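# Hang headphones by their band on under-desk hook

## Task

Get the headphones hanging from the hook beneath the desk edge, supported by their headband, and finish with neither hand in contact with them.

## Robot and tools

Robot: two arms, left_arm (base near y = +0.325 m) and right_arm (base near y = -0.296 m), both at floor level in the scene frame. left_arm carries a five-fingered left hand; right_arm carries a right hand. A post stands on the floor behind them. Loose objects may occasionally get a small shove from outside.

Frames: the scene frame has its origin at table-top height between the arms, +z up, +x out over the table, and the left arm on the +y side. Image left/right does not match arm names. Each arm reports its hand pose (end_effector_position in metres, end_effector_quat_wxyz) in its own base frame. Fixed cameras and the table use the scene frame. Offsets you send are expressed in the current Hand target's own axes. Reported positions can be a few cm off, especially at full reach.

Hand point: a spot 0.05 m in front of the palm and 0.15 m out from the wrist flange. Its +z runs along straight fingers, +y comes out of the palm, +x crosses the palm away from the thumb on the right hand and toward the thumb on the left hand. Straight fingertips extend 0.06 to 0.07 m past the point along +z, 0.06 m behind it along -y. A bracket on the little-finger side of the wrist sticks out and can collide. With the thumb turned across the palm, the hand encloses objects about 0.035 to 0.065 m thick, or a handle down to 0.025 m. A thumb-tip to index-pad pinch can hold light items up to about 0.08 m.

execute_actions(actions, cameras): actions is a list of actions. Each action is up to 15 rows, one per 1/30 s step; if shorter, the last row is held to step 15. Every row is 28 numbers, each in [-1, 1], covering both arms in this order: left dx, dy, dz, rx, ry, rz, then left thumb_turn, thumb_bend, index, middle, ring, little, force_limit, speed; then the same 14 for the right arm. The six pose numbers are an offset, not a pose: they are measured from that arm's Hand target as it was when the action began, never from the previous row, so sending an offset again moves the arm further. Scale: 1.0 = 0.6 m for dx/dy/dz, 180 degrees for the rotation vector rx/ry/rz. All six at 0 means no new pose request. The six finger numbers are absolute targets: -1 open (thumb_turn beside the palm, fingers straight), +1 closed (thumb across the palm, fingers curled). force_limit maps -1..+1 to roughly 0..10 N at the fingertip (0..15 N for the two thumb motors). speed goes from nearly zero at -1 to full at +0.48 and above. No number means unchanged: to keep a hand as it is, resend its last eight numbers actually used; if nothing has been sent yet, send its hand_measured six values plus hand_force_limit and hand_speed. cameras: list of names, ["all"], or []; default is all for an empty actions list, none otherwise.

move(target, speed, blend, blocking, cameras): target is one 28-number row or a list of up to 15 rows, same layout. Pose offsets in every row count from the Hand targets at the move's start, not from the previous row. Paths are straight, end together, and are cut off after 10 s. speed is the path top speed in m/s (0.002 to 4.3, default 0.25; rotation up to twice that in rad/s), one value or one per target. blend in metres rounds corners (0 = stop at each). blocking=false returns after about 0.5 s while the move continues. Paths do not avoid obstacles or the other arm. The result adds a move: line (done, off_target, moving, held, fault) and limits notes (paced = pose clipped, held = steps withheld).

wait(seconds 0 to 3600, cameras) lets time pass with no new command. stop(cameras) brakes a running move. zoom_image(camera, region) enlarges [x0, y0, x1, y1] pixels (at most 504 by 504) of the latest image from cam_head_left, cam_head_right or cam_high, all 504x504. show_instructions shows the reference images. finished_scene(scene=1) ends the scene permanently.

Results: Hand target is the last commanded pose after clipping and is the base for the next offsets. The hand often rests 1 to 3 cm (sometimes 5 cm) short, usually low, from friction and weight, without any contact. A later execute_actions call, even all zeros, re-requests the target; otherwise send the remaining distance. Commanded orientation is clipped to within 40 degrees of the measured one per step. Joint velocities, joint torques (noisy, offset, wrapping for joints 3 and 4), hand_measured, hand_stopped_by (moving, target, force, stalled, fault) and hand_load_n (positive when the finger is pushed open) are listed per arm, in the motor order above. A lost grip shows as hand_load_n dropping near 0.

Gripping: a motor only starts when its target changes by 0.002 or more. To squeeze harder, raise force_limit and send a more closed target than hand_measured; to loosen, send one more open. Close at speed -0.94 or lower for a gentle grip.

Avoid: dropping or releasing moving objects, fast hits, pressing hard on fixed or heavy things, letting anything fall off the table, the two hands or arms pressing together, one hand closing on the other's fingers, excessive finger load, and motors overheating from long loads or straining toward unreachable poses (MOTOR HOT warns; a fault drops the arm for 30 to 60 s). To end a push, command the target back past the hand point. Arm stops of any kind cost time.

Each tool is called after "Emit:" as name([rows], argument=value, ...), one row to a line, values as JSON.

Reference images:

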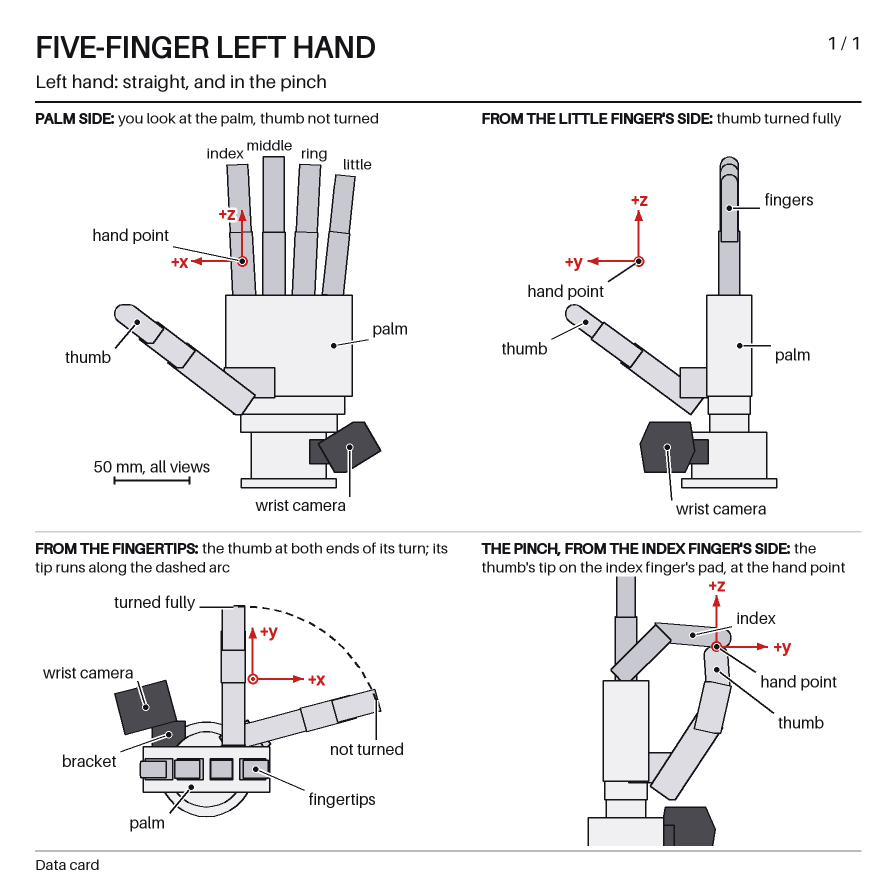

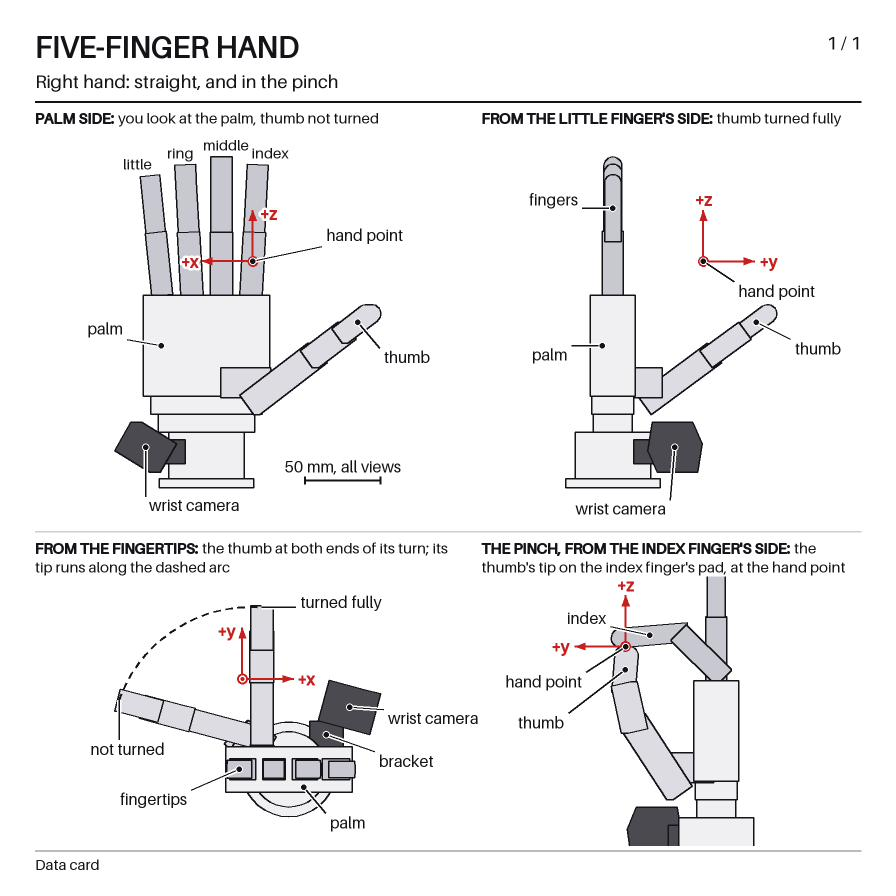

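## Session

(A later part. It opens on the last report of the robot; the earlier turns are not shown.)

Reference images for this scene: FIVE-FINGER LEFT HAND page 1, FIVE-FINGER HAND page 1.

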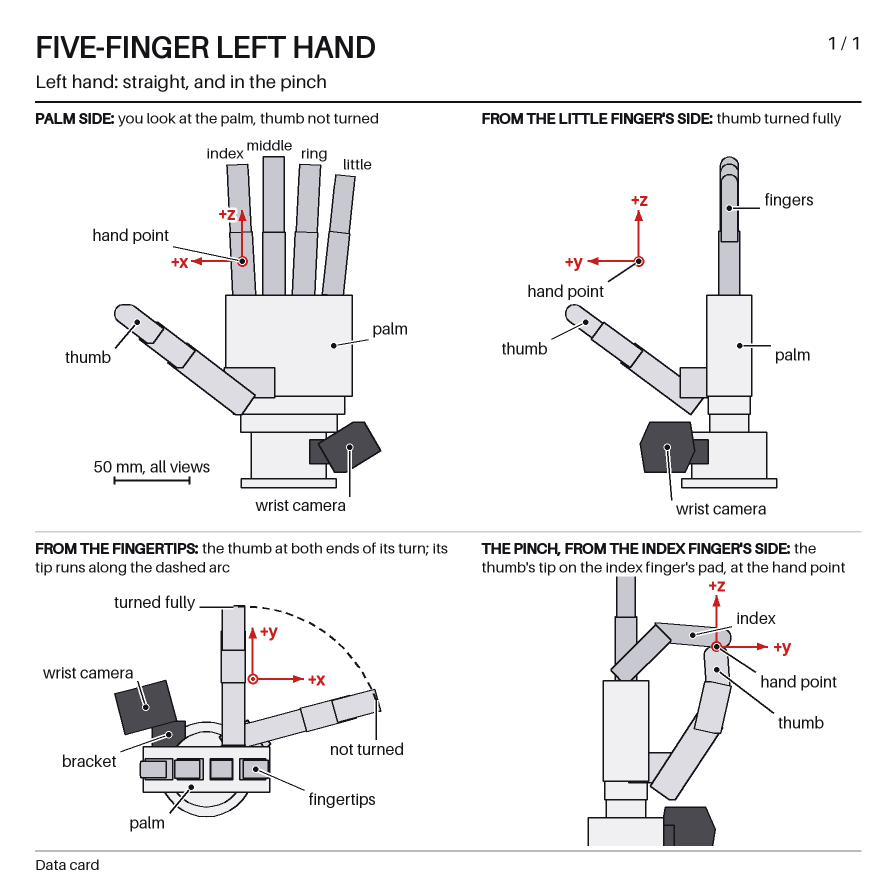

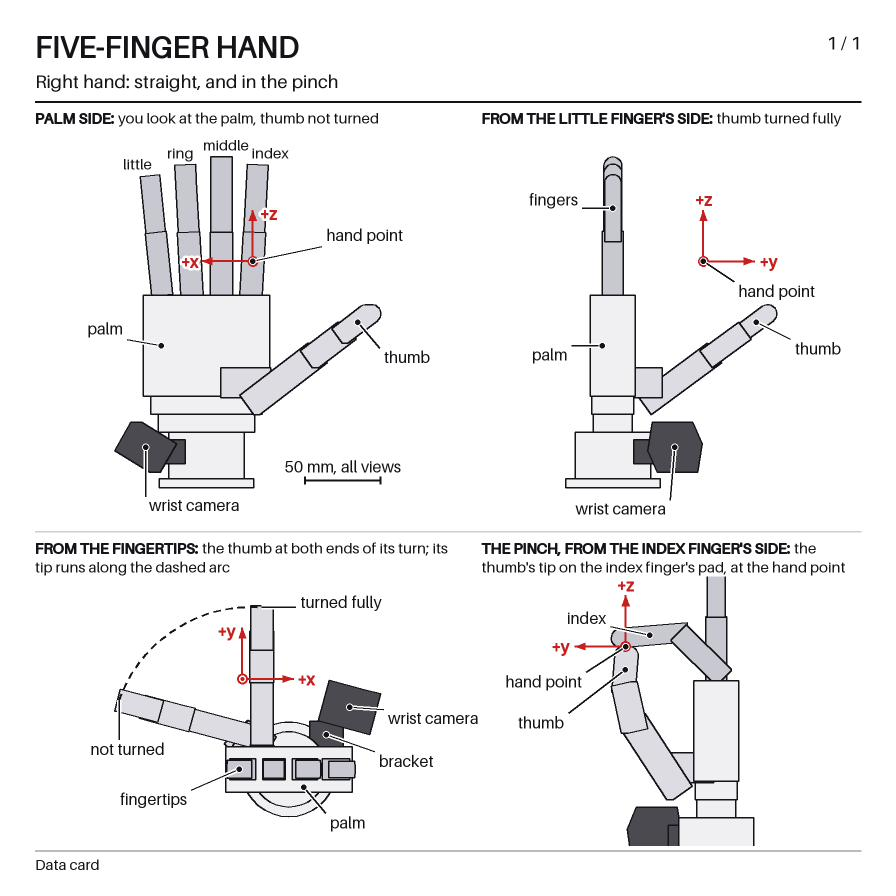

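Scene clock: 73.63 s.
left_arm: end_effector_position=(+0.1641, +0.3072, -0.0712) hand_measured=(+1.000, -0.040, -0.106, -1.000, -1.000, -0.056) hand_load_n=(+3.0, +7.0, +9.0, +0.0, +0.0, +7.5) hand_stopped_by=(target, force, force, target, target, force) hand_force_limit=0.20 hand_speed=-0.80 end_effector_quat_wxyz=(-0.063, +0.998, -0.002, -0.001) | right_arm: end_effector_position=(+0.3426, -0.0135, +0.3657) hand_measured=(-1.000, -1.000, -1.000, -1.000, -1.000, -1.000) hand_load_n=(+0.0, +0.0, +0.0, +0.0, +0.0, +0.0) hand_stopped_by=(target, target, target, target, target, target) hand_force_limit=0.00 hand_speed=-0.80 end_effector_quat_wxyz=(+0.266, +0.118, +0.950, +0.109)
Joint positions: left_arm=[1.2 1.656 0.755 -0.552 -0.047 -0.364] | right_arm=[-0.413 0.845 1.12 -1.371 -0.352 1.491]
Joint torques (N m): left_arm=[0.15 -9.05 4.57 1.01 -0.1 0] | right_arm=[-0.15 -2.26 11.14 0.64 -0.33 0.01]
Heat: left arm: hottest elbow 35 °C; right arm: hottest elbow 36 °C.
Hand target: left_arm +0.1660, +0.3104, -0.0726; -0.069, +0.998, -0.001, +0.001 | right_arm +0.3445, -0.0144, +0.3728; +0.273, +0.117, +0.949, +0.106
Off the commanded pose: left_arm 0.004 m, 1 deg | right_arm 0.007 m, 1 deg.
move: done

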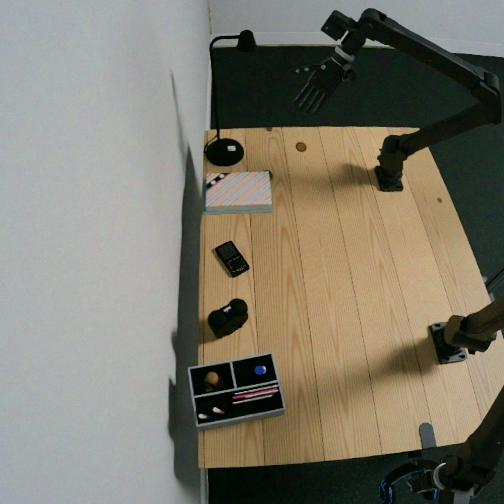

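Emit:
move(target=[-0.0017,0.0075,0.0261,0,0,0,1,0.34,0.14,-1,-1,0.14,0.2,-0.8,0,0,0,0,0,0,-1,-1,-1,-1,-1,-1,0,-0.8], speed=0.04, cameras=["cam_high"])

Emit:
zoom_image(camera="cam_high", region=[380, 440, 450, 504])

Scene clock: 74.63 s.
left_arm: end_effector_position=(+0.1630, +0.3051, -0.0871) hand_measured=(+1.000, -0.040, -0.106, -1.000, -1.000, -0.056) hand_load_n=(+3.0, +7.5, +9.0, +0.0, +0.0, +7.5) hand_stopped_by=(target, force, force, target, target, force) hand_force_limit=0.20 hand_speed=-0.80 end_effector_quat_wxyz=(-0.064, +0.998, -0.002, -0.001) | right_arm: end_effector_position=(+0.3426, -0.0135, +0.3657) hand_measured=(-1.000, -1.000, -1.000, -1.000, -1.000, -1.000) hand_load_n=(+0.5, +0.0, +0.0, +0.0, +0.0, +0.0) hand_stopped_by=(target, target, target, target, target, target) hand_force_limit=0.00 hand_speed=-0.80 end_effector_quat_wxyz=(+0.266, +0.118, +0.950, +0.109)
Joint positions: left_arm=[1.2 1.693 0.739 -0.499 -0.048 -0.364] | right_arm=[-0.413 0.845 1.12 -1.371 -0.352 1.491]
Joint torques (N m): left_arm=[0.09 -9.7 4.41 1.02 -0.13 0.11] | right_arm=[0.15 -1.55 11.03 0.9 -0.32 0.03]
Heat: left arm: hottest elbow 35 °C; right arm: hottest elbow 36 °C.
Hand target: left_arm +0.1650, +0.3081, -0.0887; -0.069, +0.998, -0.001, +0.001 | right_arm +0.3445, -0.0144, +0.3728; +0.273, +0.117, +0.949, +0.106
Off the commanded pose: left_arm 0.004 m, 1 deg | right_arm 0.007 m, 1 deg.
move: done

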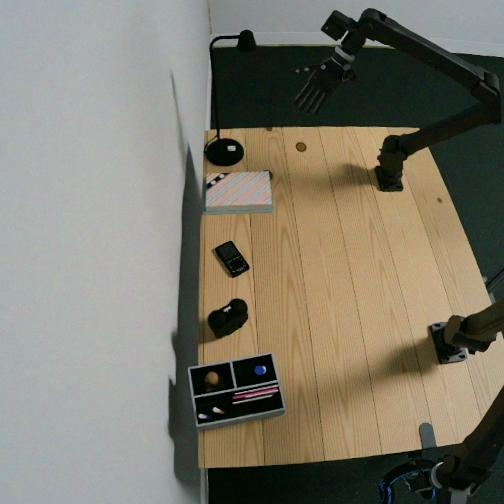

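Scaled by 7.200 from the camera's image (finer frame: 720x720).

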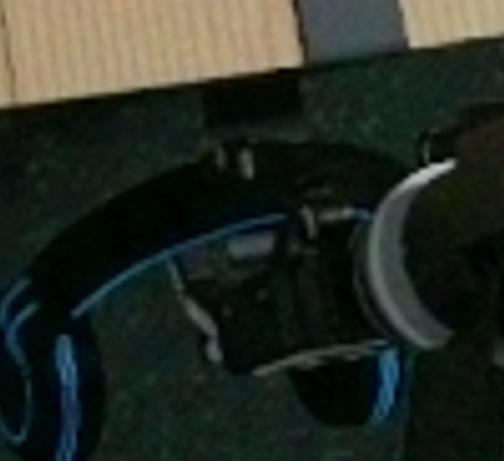

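Emit:
move(target=[-0.0017,0.0035,0.0215,0,0,0,1,0.34,0.14,-1,-1,0.14,0.2,-0.8,0,0,0,0,0,0,-1,-1,-1,-1,-1,-1,0,-0.8], speed=0.03, cameras=["cam_high"])

Emit:
zoom_image(camera="cam_high", region=[380, 440, 450, 504])

Scene clock: 75.47 s.
left_arm: end_effector_position=(+0.1634, +0.3065, -0.0890) hand_measured=(+1.000, -0.040, -0.106, -1.000, -1.000, -0.056) hand_load_n=(+4.5, +8.5, +9.5, +0.0, +0.0, +2.5) hand_stopped_by=(target, force, force, target, target, force) hand_force_limit=0.20 hand_speed=-0.80 end_effector_quat_wxyz=(-0.068, +0.998, -0.002, +0.000) | right_arm: end_effector_position=(+0.3426, -0.0135, +0.3657) hand_measured=(-1.000, -1.000, -1.000, -1.000, -1.000, -1.000) hand_load_n=(+0.0, +0.0, +0.0, +0.0, +0.0, +0.0) hand_stopped_by=(target, target, target, target, target, target) hand_force_limit=0.00 hand_speed=-0.80 end_effector_quat_wxyz=(+0.266, +0.118, +0.950, +0.109)
Joint positions: left_arm=[1.2 1.696 0.737 -0.485 -0.049 -0.364] | right_arm=[-0.413 0.845 1.12 -1.371 -0.352 1.491]
Joint torques (N m): left_arm=[0.44 -7.65 3.93 2.25 -0.08 0.09] | right_arm=[-1.03 -2.55 11.14 0.77 -0.35 0.05]
Heat: left arm: hottest elbow 35 °C; right arm: hottest elbow 36 °C.
Hand target: left_arm +0.1640, +0.3078, -0.1018; -0.069, +0.998, -0.001, +0.001 | right_arm +0.3445, -0.0144, +0.3728; +0.273, +0.117, +0.949, +0.106
Off the commanded pose: left_arm 0.013 m, 0 deg | right_arm 0.007 m, 1 deg.
move: off_target (left_arm)

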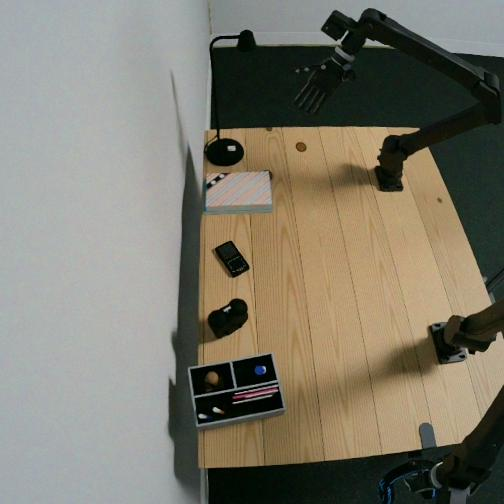

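Scaled by 7.200 from the camera's image (finer frame: 720x720).

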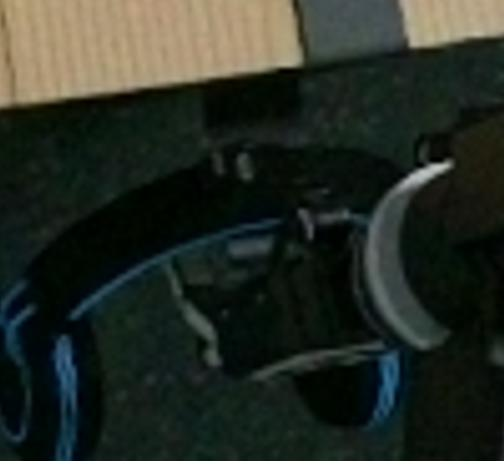

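Emit:
move([
  [0,-0.0014,-0.0116,0,0,0,1,0.34,0.14,-1,-1,0.14,0.2,-0.8,0,0,0,0,0,0,-1,-1,-1,-1,-1,-1,0,-0.8],
  [0,-0.0014,-0.0116,0,0,0,1,-0.12,0.14,-1,-1,0.14,0.2,-0.8,0,0,0,0,0,0,-1,-1,-1,-1,-1,-1,0,-0.8],
], speed=0.03, cameras=["cam_high"])

Emit:
zoom_image(camera="cam_high", region=[380, 440, 450, 504])

Scene clock: 77.00 s.
left_arm: end_effector_position=(+0.1640, +0.3080, -0.0892) hand_measured=(+1.000, -0.120, -0.106, -1.000, -1.000, -0.056) hand_load_n=(+0.5, +1.5, +2.5, +0.0, +0.0, +2.0) hand_stopped_by=(target, target, force, target, target, force) hand_force_limit=0.20 hand_speed=-0.80 end_effector_quat_wxyz=(-0.070, +0.998, -0.002, +0.001) | right_arm: end_effector_position=(+0.3426, -0.0135, +0.3657) hand_measured=(-1.000, -1.000, -1.000, -1.000, -1.000, -1.000) hand_load_n=(+0.0, +0.0, +0.0, +0.0, +0.0, +0.5) hand_stopped_by=(target, target, target, target, target, target) hand_force_limit=0.00 hand_speed=-0.80 end_effector_quat_wxyz=(+0.266, +0.118, +0.950, +0.109)
Joint positions: left_arm=[1.2 1.696 0.737 -0.479 -0.049 -0.364] | right_arm=[-0.413 0.845 1.12 -1.371 -0.352 1.491]
Joint torques (N m): left_arm=[0.73 -9.05 4.38 1.18 -0.01 0.1] | right_arm=[-0.38 -2.14 11.17 0.79 -0.32 0.04]
Heat: left arm: hottest elbow 35 °C; right arm: hottest elbow 36 °C.
Hand target: left_arm +0.1640, +0.3076, -0.0948; -0.069, +0.998, -0.001, +0.001 | right_arm +0.3445, -0.0144, +0.3728; +0.273, +0.117, +0.949, +0.106
Off the commanded pose: left_arm 0.006 m, 0 deg | right_arm 0.007 m, 1 deg.
move: done

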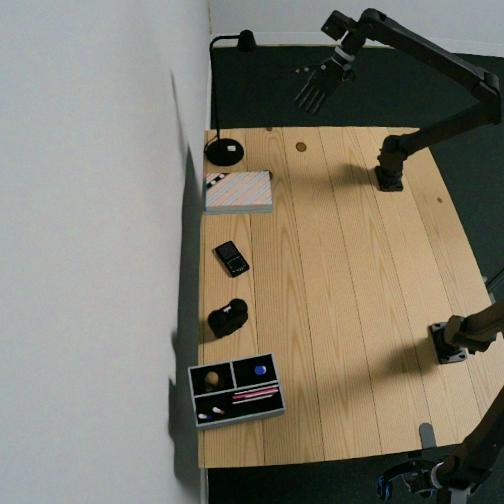

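Scaled by 7.200 from the camera's image (finer frame: 720x720).

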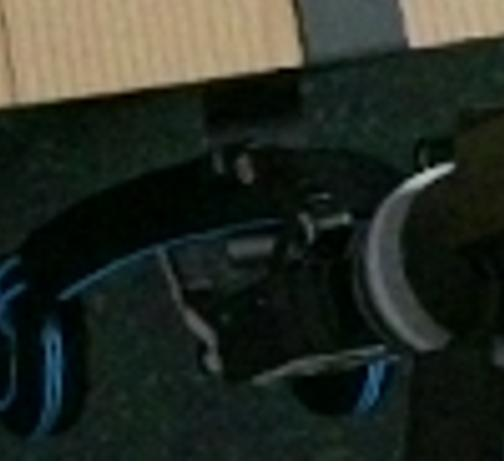

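Emit:
move([
  [0,0,0,0,0,0,1,-0.25,0.14,-1,-1,0.14,0.2,-0.8,0,0,0,0,0,0,-1,-1,-1,-1,-1,-1,0,-0.8],
  [0,0.002,0.0215,0,0,0,1,-0.25,0.14,-1,-1,0.14,0.2,-0.8,0,0,0,0,0,0,-1,-1,-1,-1,-1,-1,0,-0.8],
], speed=0.03, cameras=["cam_high"])

Emit:
zoom_image(camera="cam_high", region=[380, 440, 450, 504])

Scene clock: 78.60 s.
left_arm: end_effector_position=(+0.1646, +0.3095, -0.0923) hand_measured=(+1.000, -0.252, -0.104, -1.000, -1.000, -0.056) hand_load_n=(+0.0, +4.0, +0.5, +0.0, +0.0, +0.0) hand_stopped_by=(target, target, force, target, target, force) hand_force_limit=0.20 hand_speed=-0.80 end_effector_quat_wxyz=(-0.072, +0.997, -0.002, +0.002) | right_arm: end_effector_position=(+0.3426, -0.0135, +0.3657) hand_measured=(-1.000, -1.000, -1.000, -1.000, -1.000, -1.000) hand_load_n=(+0.0, +0.0, +0.0, +0.0, +0.0, +0.0) hand_stopped_by=(target, target, target, target, target, target) hand_force_limit=0.00 hand_speed=-0.80 end_effector_quat_wxyz=(+0.266, +0.118, +0.950, +0.109)
Joint positions: left_arm=[1.2 1.706 0.737 -0.466 -0.049 -0.364] | right_arm=[-0.413 0.845 1.12 -1.371 -0.352 1.491]
Joint torques (N m): left_arm=[0.21 -7.94 3.9 2.18 -0.04 0.06] | right_arm=[-0.5 -2.26 11.12 0.65 -0.3 0.08]
Heat: left arm: hottest elbow 34 °C; right arm: hottest elbow 37 °C.
Hand target: left_arm +0.1640, +0.3083, -0.1077; -0.069, +0.998, -0.001, +0.001 | right_arm +0.3445, -0.0144, +0.3728; +0.273, +0.117, +0.949, +0.106
Off the commanded pose: left_arm 0.016 m, 0 deg | right_arm 0.007 m, 1 deg.
move: off_target (left_arm)

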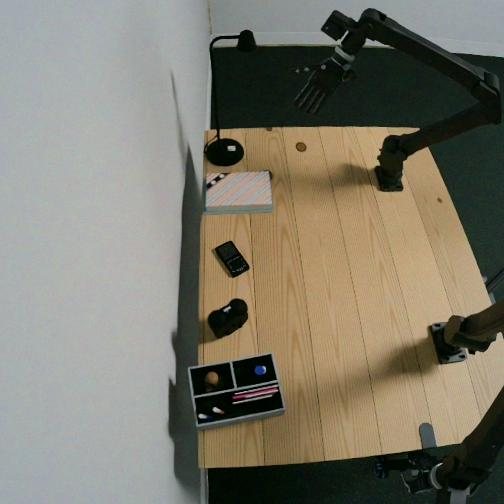

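Scaled by 7.200 from the camera's image (finer frame: 720x720).

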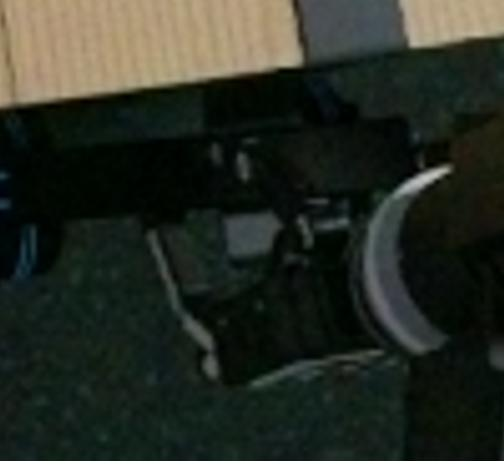

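Emit:
move(target=[0,0,0,0,0,0,1,-0.25,-1,-1,-1,-1,0,-0.6,0,0,0,0,0,0,-1,-1,-1,-1,-1,-1,0,-0.8], speed=0.03, cameras=["cam_high"])

Emit:
zoom_image(camera="cam_high", region=[370, 434, 450, 504])

Scene clock: 80.10 s.
left_arm: end_effector_position=(+0.1668, +0.3122, -0.0933) hand_measured=(+1.000, -0.252, -1.000, -1.000, -1.000, -1.000) hand_load_n=(+0.5, +3.0, +0.0, +0.0, +0.0, +0.0) hand_stopped_by=(target, target, target, target, target, target) hand_force_limit=0.00 hand_speed=-0.60 end_effector_quat_wxyz=(-0.077, +0.997, -0.002, +0.006) | right_arm: end_effector_position=(+0.3426, -0.0135, +0.3657) hand_measured=(-1.000, -1.000, -1.000, -1.000, -1.000, -1.000) hand_load_n=(+0.0, -0.5, +0.0, +0.0, -0.5, +0.0) hand_stopped_by=(target, target, target, target, target, target) hand_force_limit=0.00 hand_speed=-0.80 end_effector_quat_wxyz=(+0.266, +0.118, +0.950, +0.109)
Joint positions: left_arm=[1.2 1.709 0.737 -0.451 -0.043 -0.364] | right_arm=[-0.413 0.845 1.12 -1.371 -0.352 1.491]
Joint torques (N m): left_arm=[0.38 -6.42 3.84 1.39 -0.23 0.07] | right_arm=[-0.56 -2.55 11.21 0.7 -0.33 0.06]
Heat: left arm: hottest elbow 34 °C; right arm: hottest elbow 37 °C.
Hand target: left_arm +0.1640, +0.3083, -0.1076; -0.069, +0.998, -0.001, +0.001 | right_arm +0.3445, -0.0144, +0.3728; +0.273, +0.117, +0.949, +0.106
Off the commanded pose: left_arm 0.015 m, 1 deg | right_arm 0.007 m, 1 deg.
move: done

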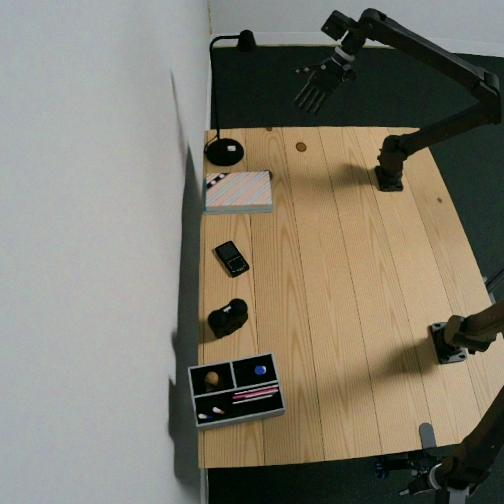

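Scaled by 6.300 from the camera's image (finer frame: 720x720).

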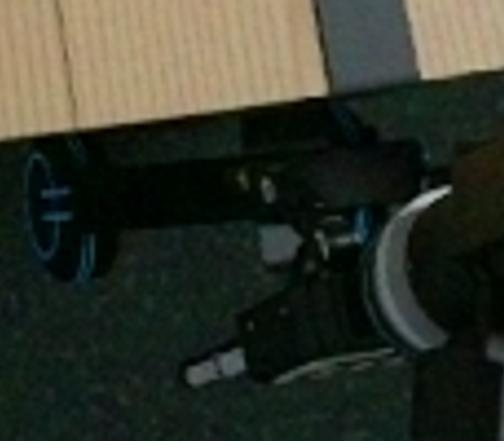

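Emit:
move(target=[0,-0.0197,-0.1403,0,0,0,1,-0.25,-1,-1,-1,-1,0,-0.6,0,0,0,0,0,0,-1,-1,-1,-1,-1,-1,0,-0.8], speed=0.05, cameras=["cam_high"])

Emit:
zoom_image(camera="cam_high", region=[370, 434, 450, 504])

Scene clock: 82.33 s.
left_arm: end_effector_position=(+0.1586, +0.2925, -0.0346) hand_measured=(+1.000, -0.250, -1.000, -1.000, -1.000, -1.000) hand_load_n=(+0.0, +0.0, +0.0, +0.0, +0.0, +0.0) hand_stopped_by=(target, target, target, target, target, target) hand_force_limit=0.00 hand_speed=-0.60 end_effector_quat_wxyz=(-0.054, +0.999, -0.001, -0.004) | right_arm: end_effector_position=(+0.3426, -0.0135, +0.3657) hand_measured=(-1.000, -1.000, -1.000, -1.000, -1.000, -1.000) hand_load_n=(+0.0, +0.0, +0.0, +0.0, +0.0, +0.0) hand_stopped_by=(target, target, target, target, target, target) hand_force_limit=0.00 hand_speed=-0.80 end_effector_quat_wxyz=(+0.266, +0.118, +0.950, +0.109)
Joint positions: left_arm=[1.2 1.546 0.754 -0.68 -0.047 -0.367] | right_arm=[-0.413 0.845 1.12 -1.371 -0.352 1.491]
Joint torques (N m): left_arm=[0.32 -9.76 7.95 -0.08 -0.13 0.11] | right_arm=[-0.32 -2.32 11.08 0.8 -0.33 0.07]
Heat: left arm: hottest elbow 34 °C; right arm: hottest elbow 37 °C.
Hand target: left_arm +0.1639, +0.3082, -0.0227; -0.069, +0.998, -0.001, +0.001 | right_arm +0.3445, -0.0144, +0.3728; +0.273, +0.117, +0.949, +0.106
Off the commanded pose: left_arm 0.021 m, 2 deg | right_arm 0.007 m, 1 deg.
move: off_target (left_arm)

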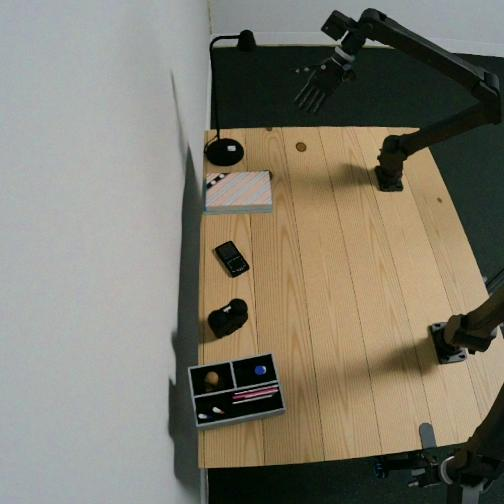

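Scaled by 6.300 from the camera's image (finer frame: 720x720).

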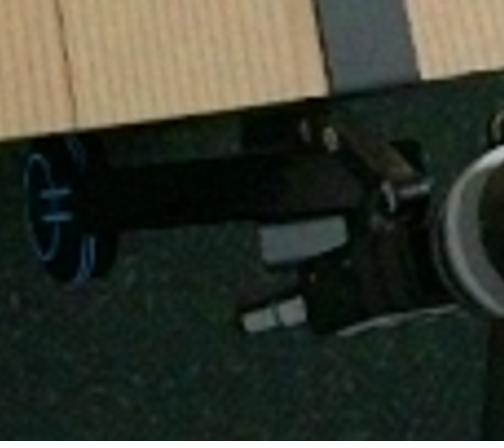

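Emit:
move([
  [0,-0.0905,-0.021,0,0,0,1,-0.25,-1,-1,-1,-1,0,-0.6,0,0,0,0,0,0,-1,-1,-1,-1,-1,-1,0,-0.8],
  [0,-0.1483,-0.4335,0,0,0,1,-0.25,-1,-1,-1,-1,0,-0.6,0,0,0,0,0,0,-1,-1,-1,-1,-1,-1,0,-0.8],
], speed=[0.06, 0.15], blend=0.01, cameras=["all"])

Emit:
zoom_image(camera="cam_high", region=[370, 434, 450, 504])

Scene clock: 85.67 s.
left_arm: end_effector_position=(+0.1647, +0.3519, +0.2299) hand_measured=(+1.000, -0.250, -1.000, -1.000, -1.000, -1.000) hand_load_n=(+0.0, -0.5, +0.0, -0.5, +0.0, +0.0) hand_stopped_by=(target, target, target, target, target, target) hand_force_limit=0.00 hand_speed=-0.60 end_effector_quat_wxyz=(-0.053, +0.999, -0.002, -0.005) | right_arm: end_effector_position=(+0.3426, -0.0135, +0.3657) hand_measured=(-1.000, -1.000, -1.000, -1.000, -1.000, -1.000) hand_load_n=(+0.0, +0.0, +0.0, +0.0, +0.0, +0.0) hand_stopped_by=(target, target, target, target, target, target) hand_force_limit=0.00 hand_speed=-0.80 end_effector_quat_wxyz=(+0.266, +0.118, +0.950, +0.109)
Joint positions: left_arm=[1.237 1.402 1.371 -1.442 -0.045 -0.328] | right_arm=[-0.413 0.845 1.12 -1.371 -0.352 1.491]
Joint torques (N m): left_arm=[1.08 -9.47 10.37 -0.09 -0.02 0.15] | right_arm=[-0.97 -2.2 11.25 0.83 -0.33 0.08]
Heat: left arm: hottest elbow 35 °C; right arm: hottest elbow 37 °C.
Hand target: left_arm +0.1638, +0.3603, +0.2472; -0.069, +0.998, -0.001, +0.001 | right_arm +0.3445, -0.0144, +0.3728; +0.273, +0.117, +0.949, +0.106
Off the commanded pose: left_arm 0.019 m, 2 deg | right_arm 0.007 m, 1 deg.
move: off_target (left_arm)

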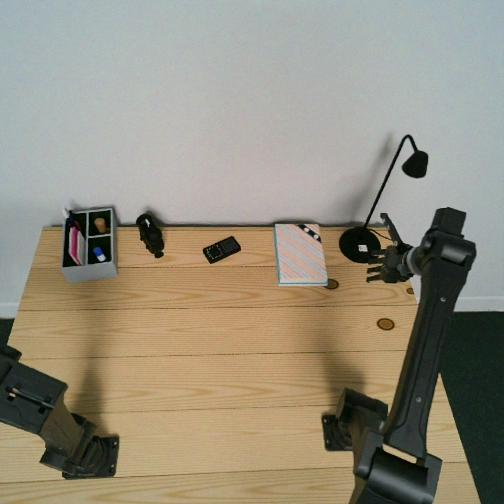

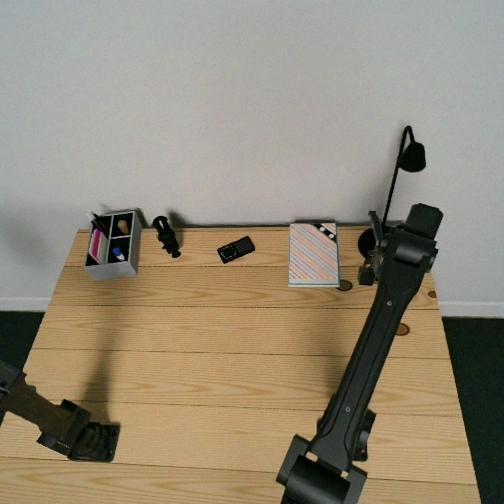

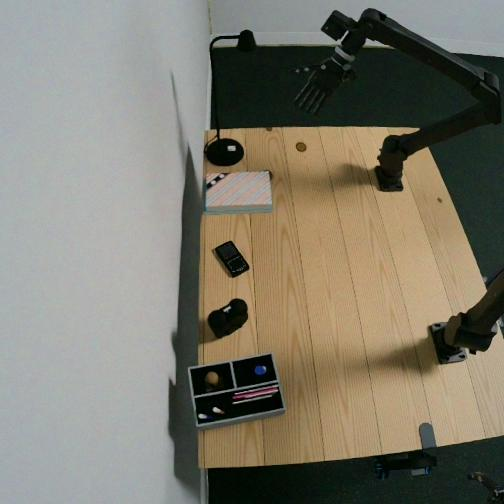

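Scaled by 6.300 from the camera's image (finer frame: 720x720).

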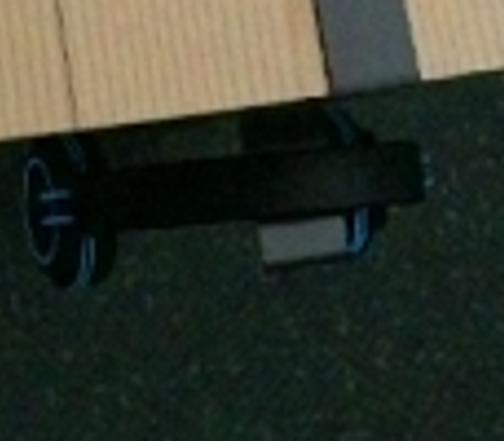

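Emit:
finished_scene()

The scene is finished: the task was done.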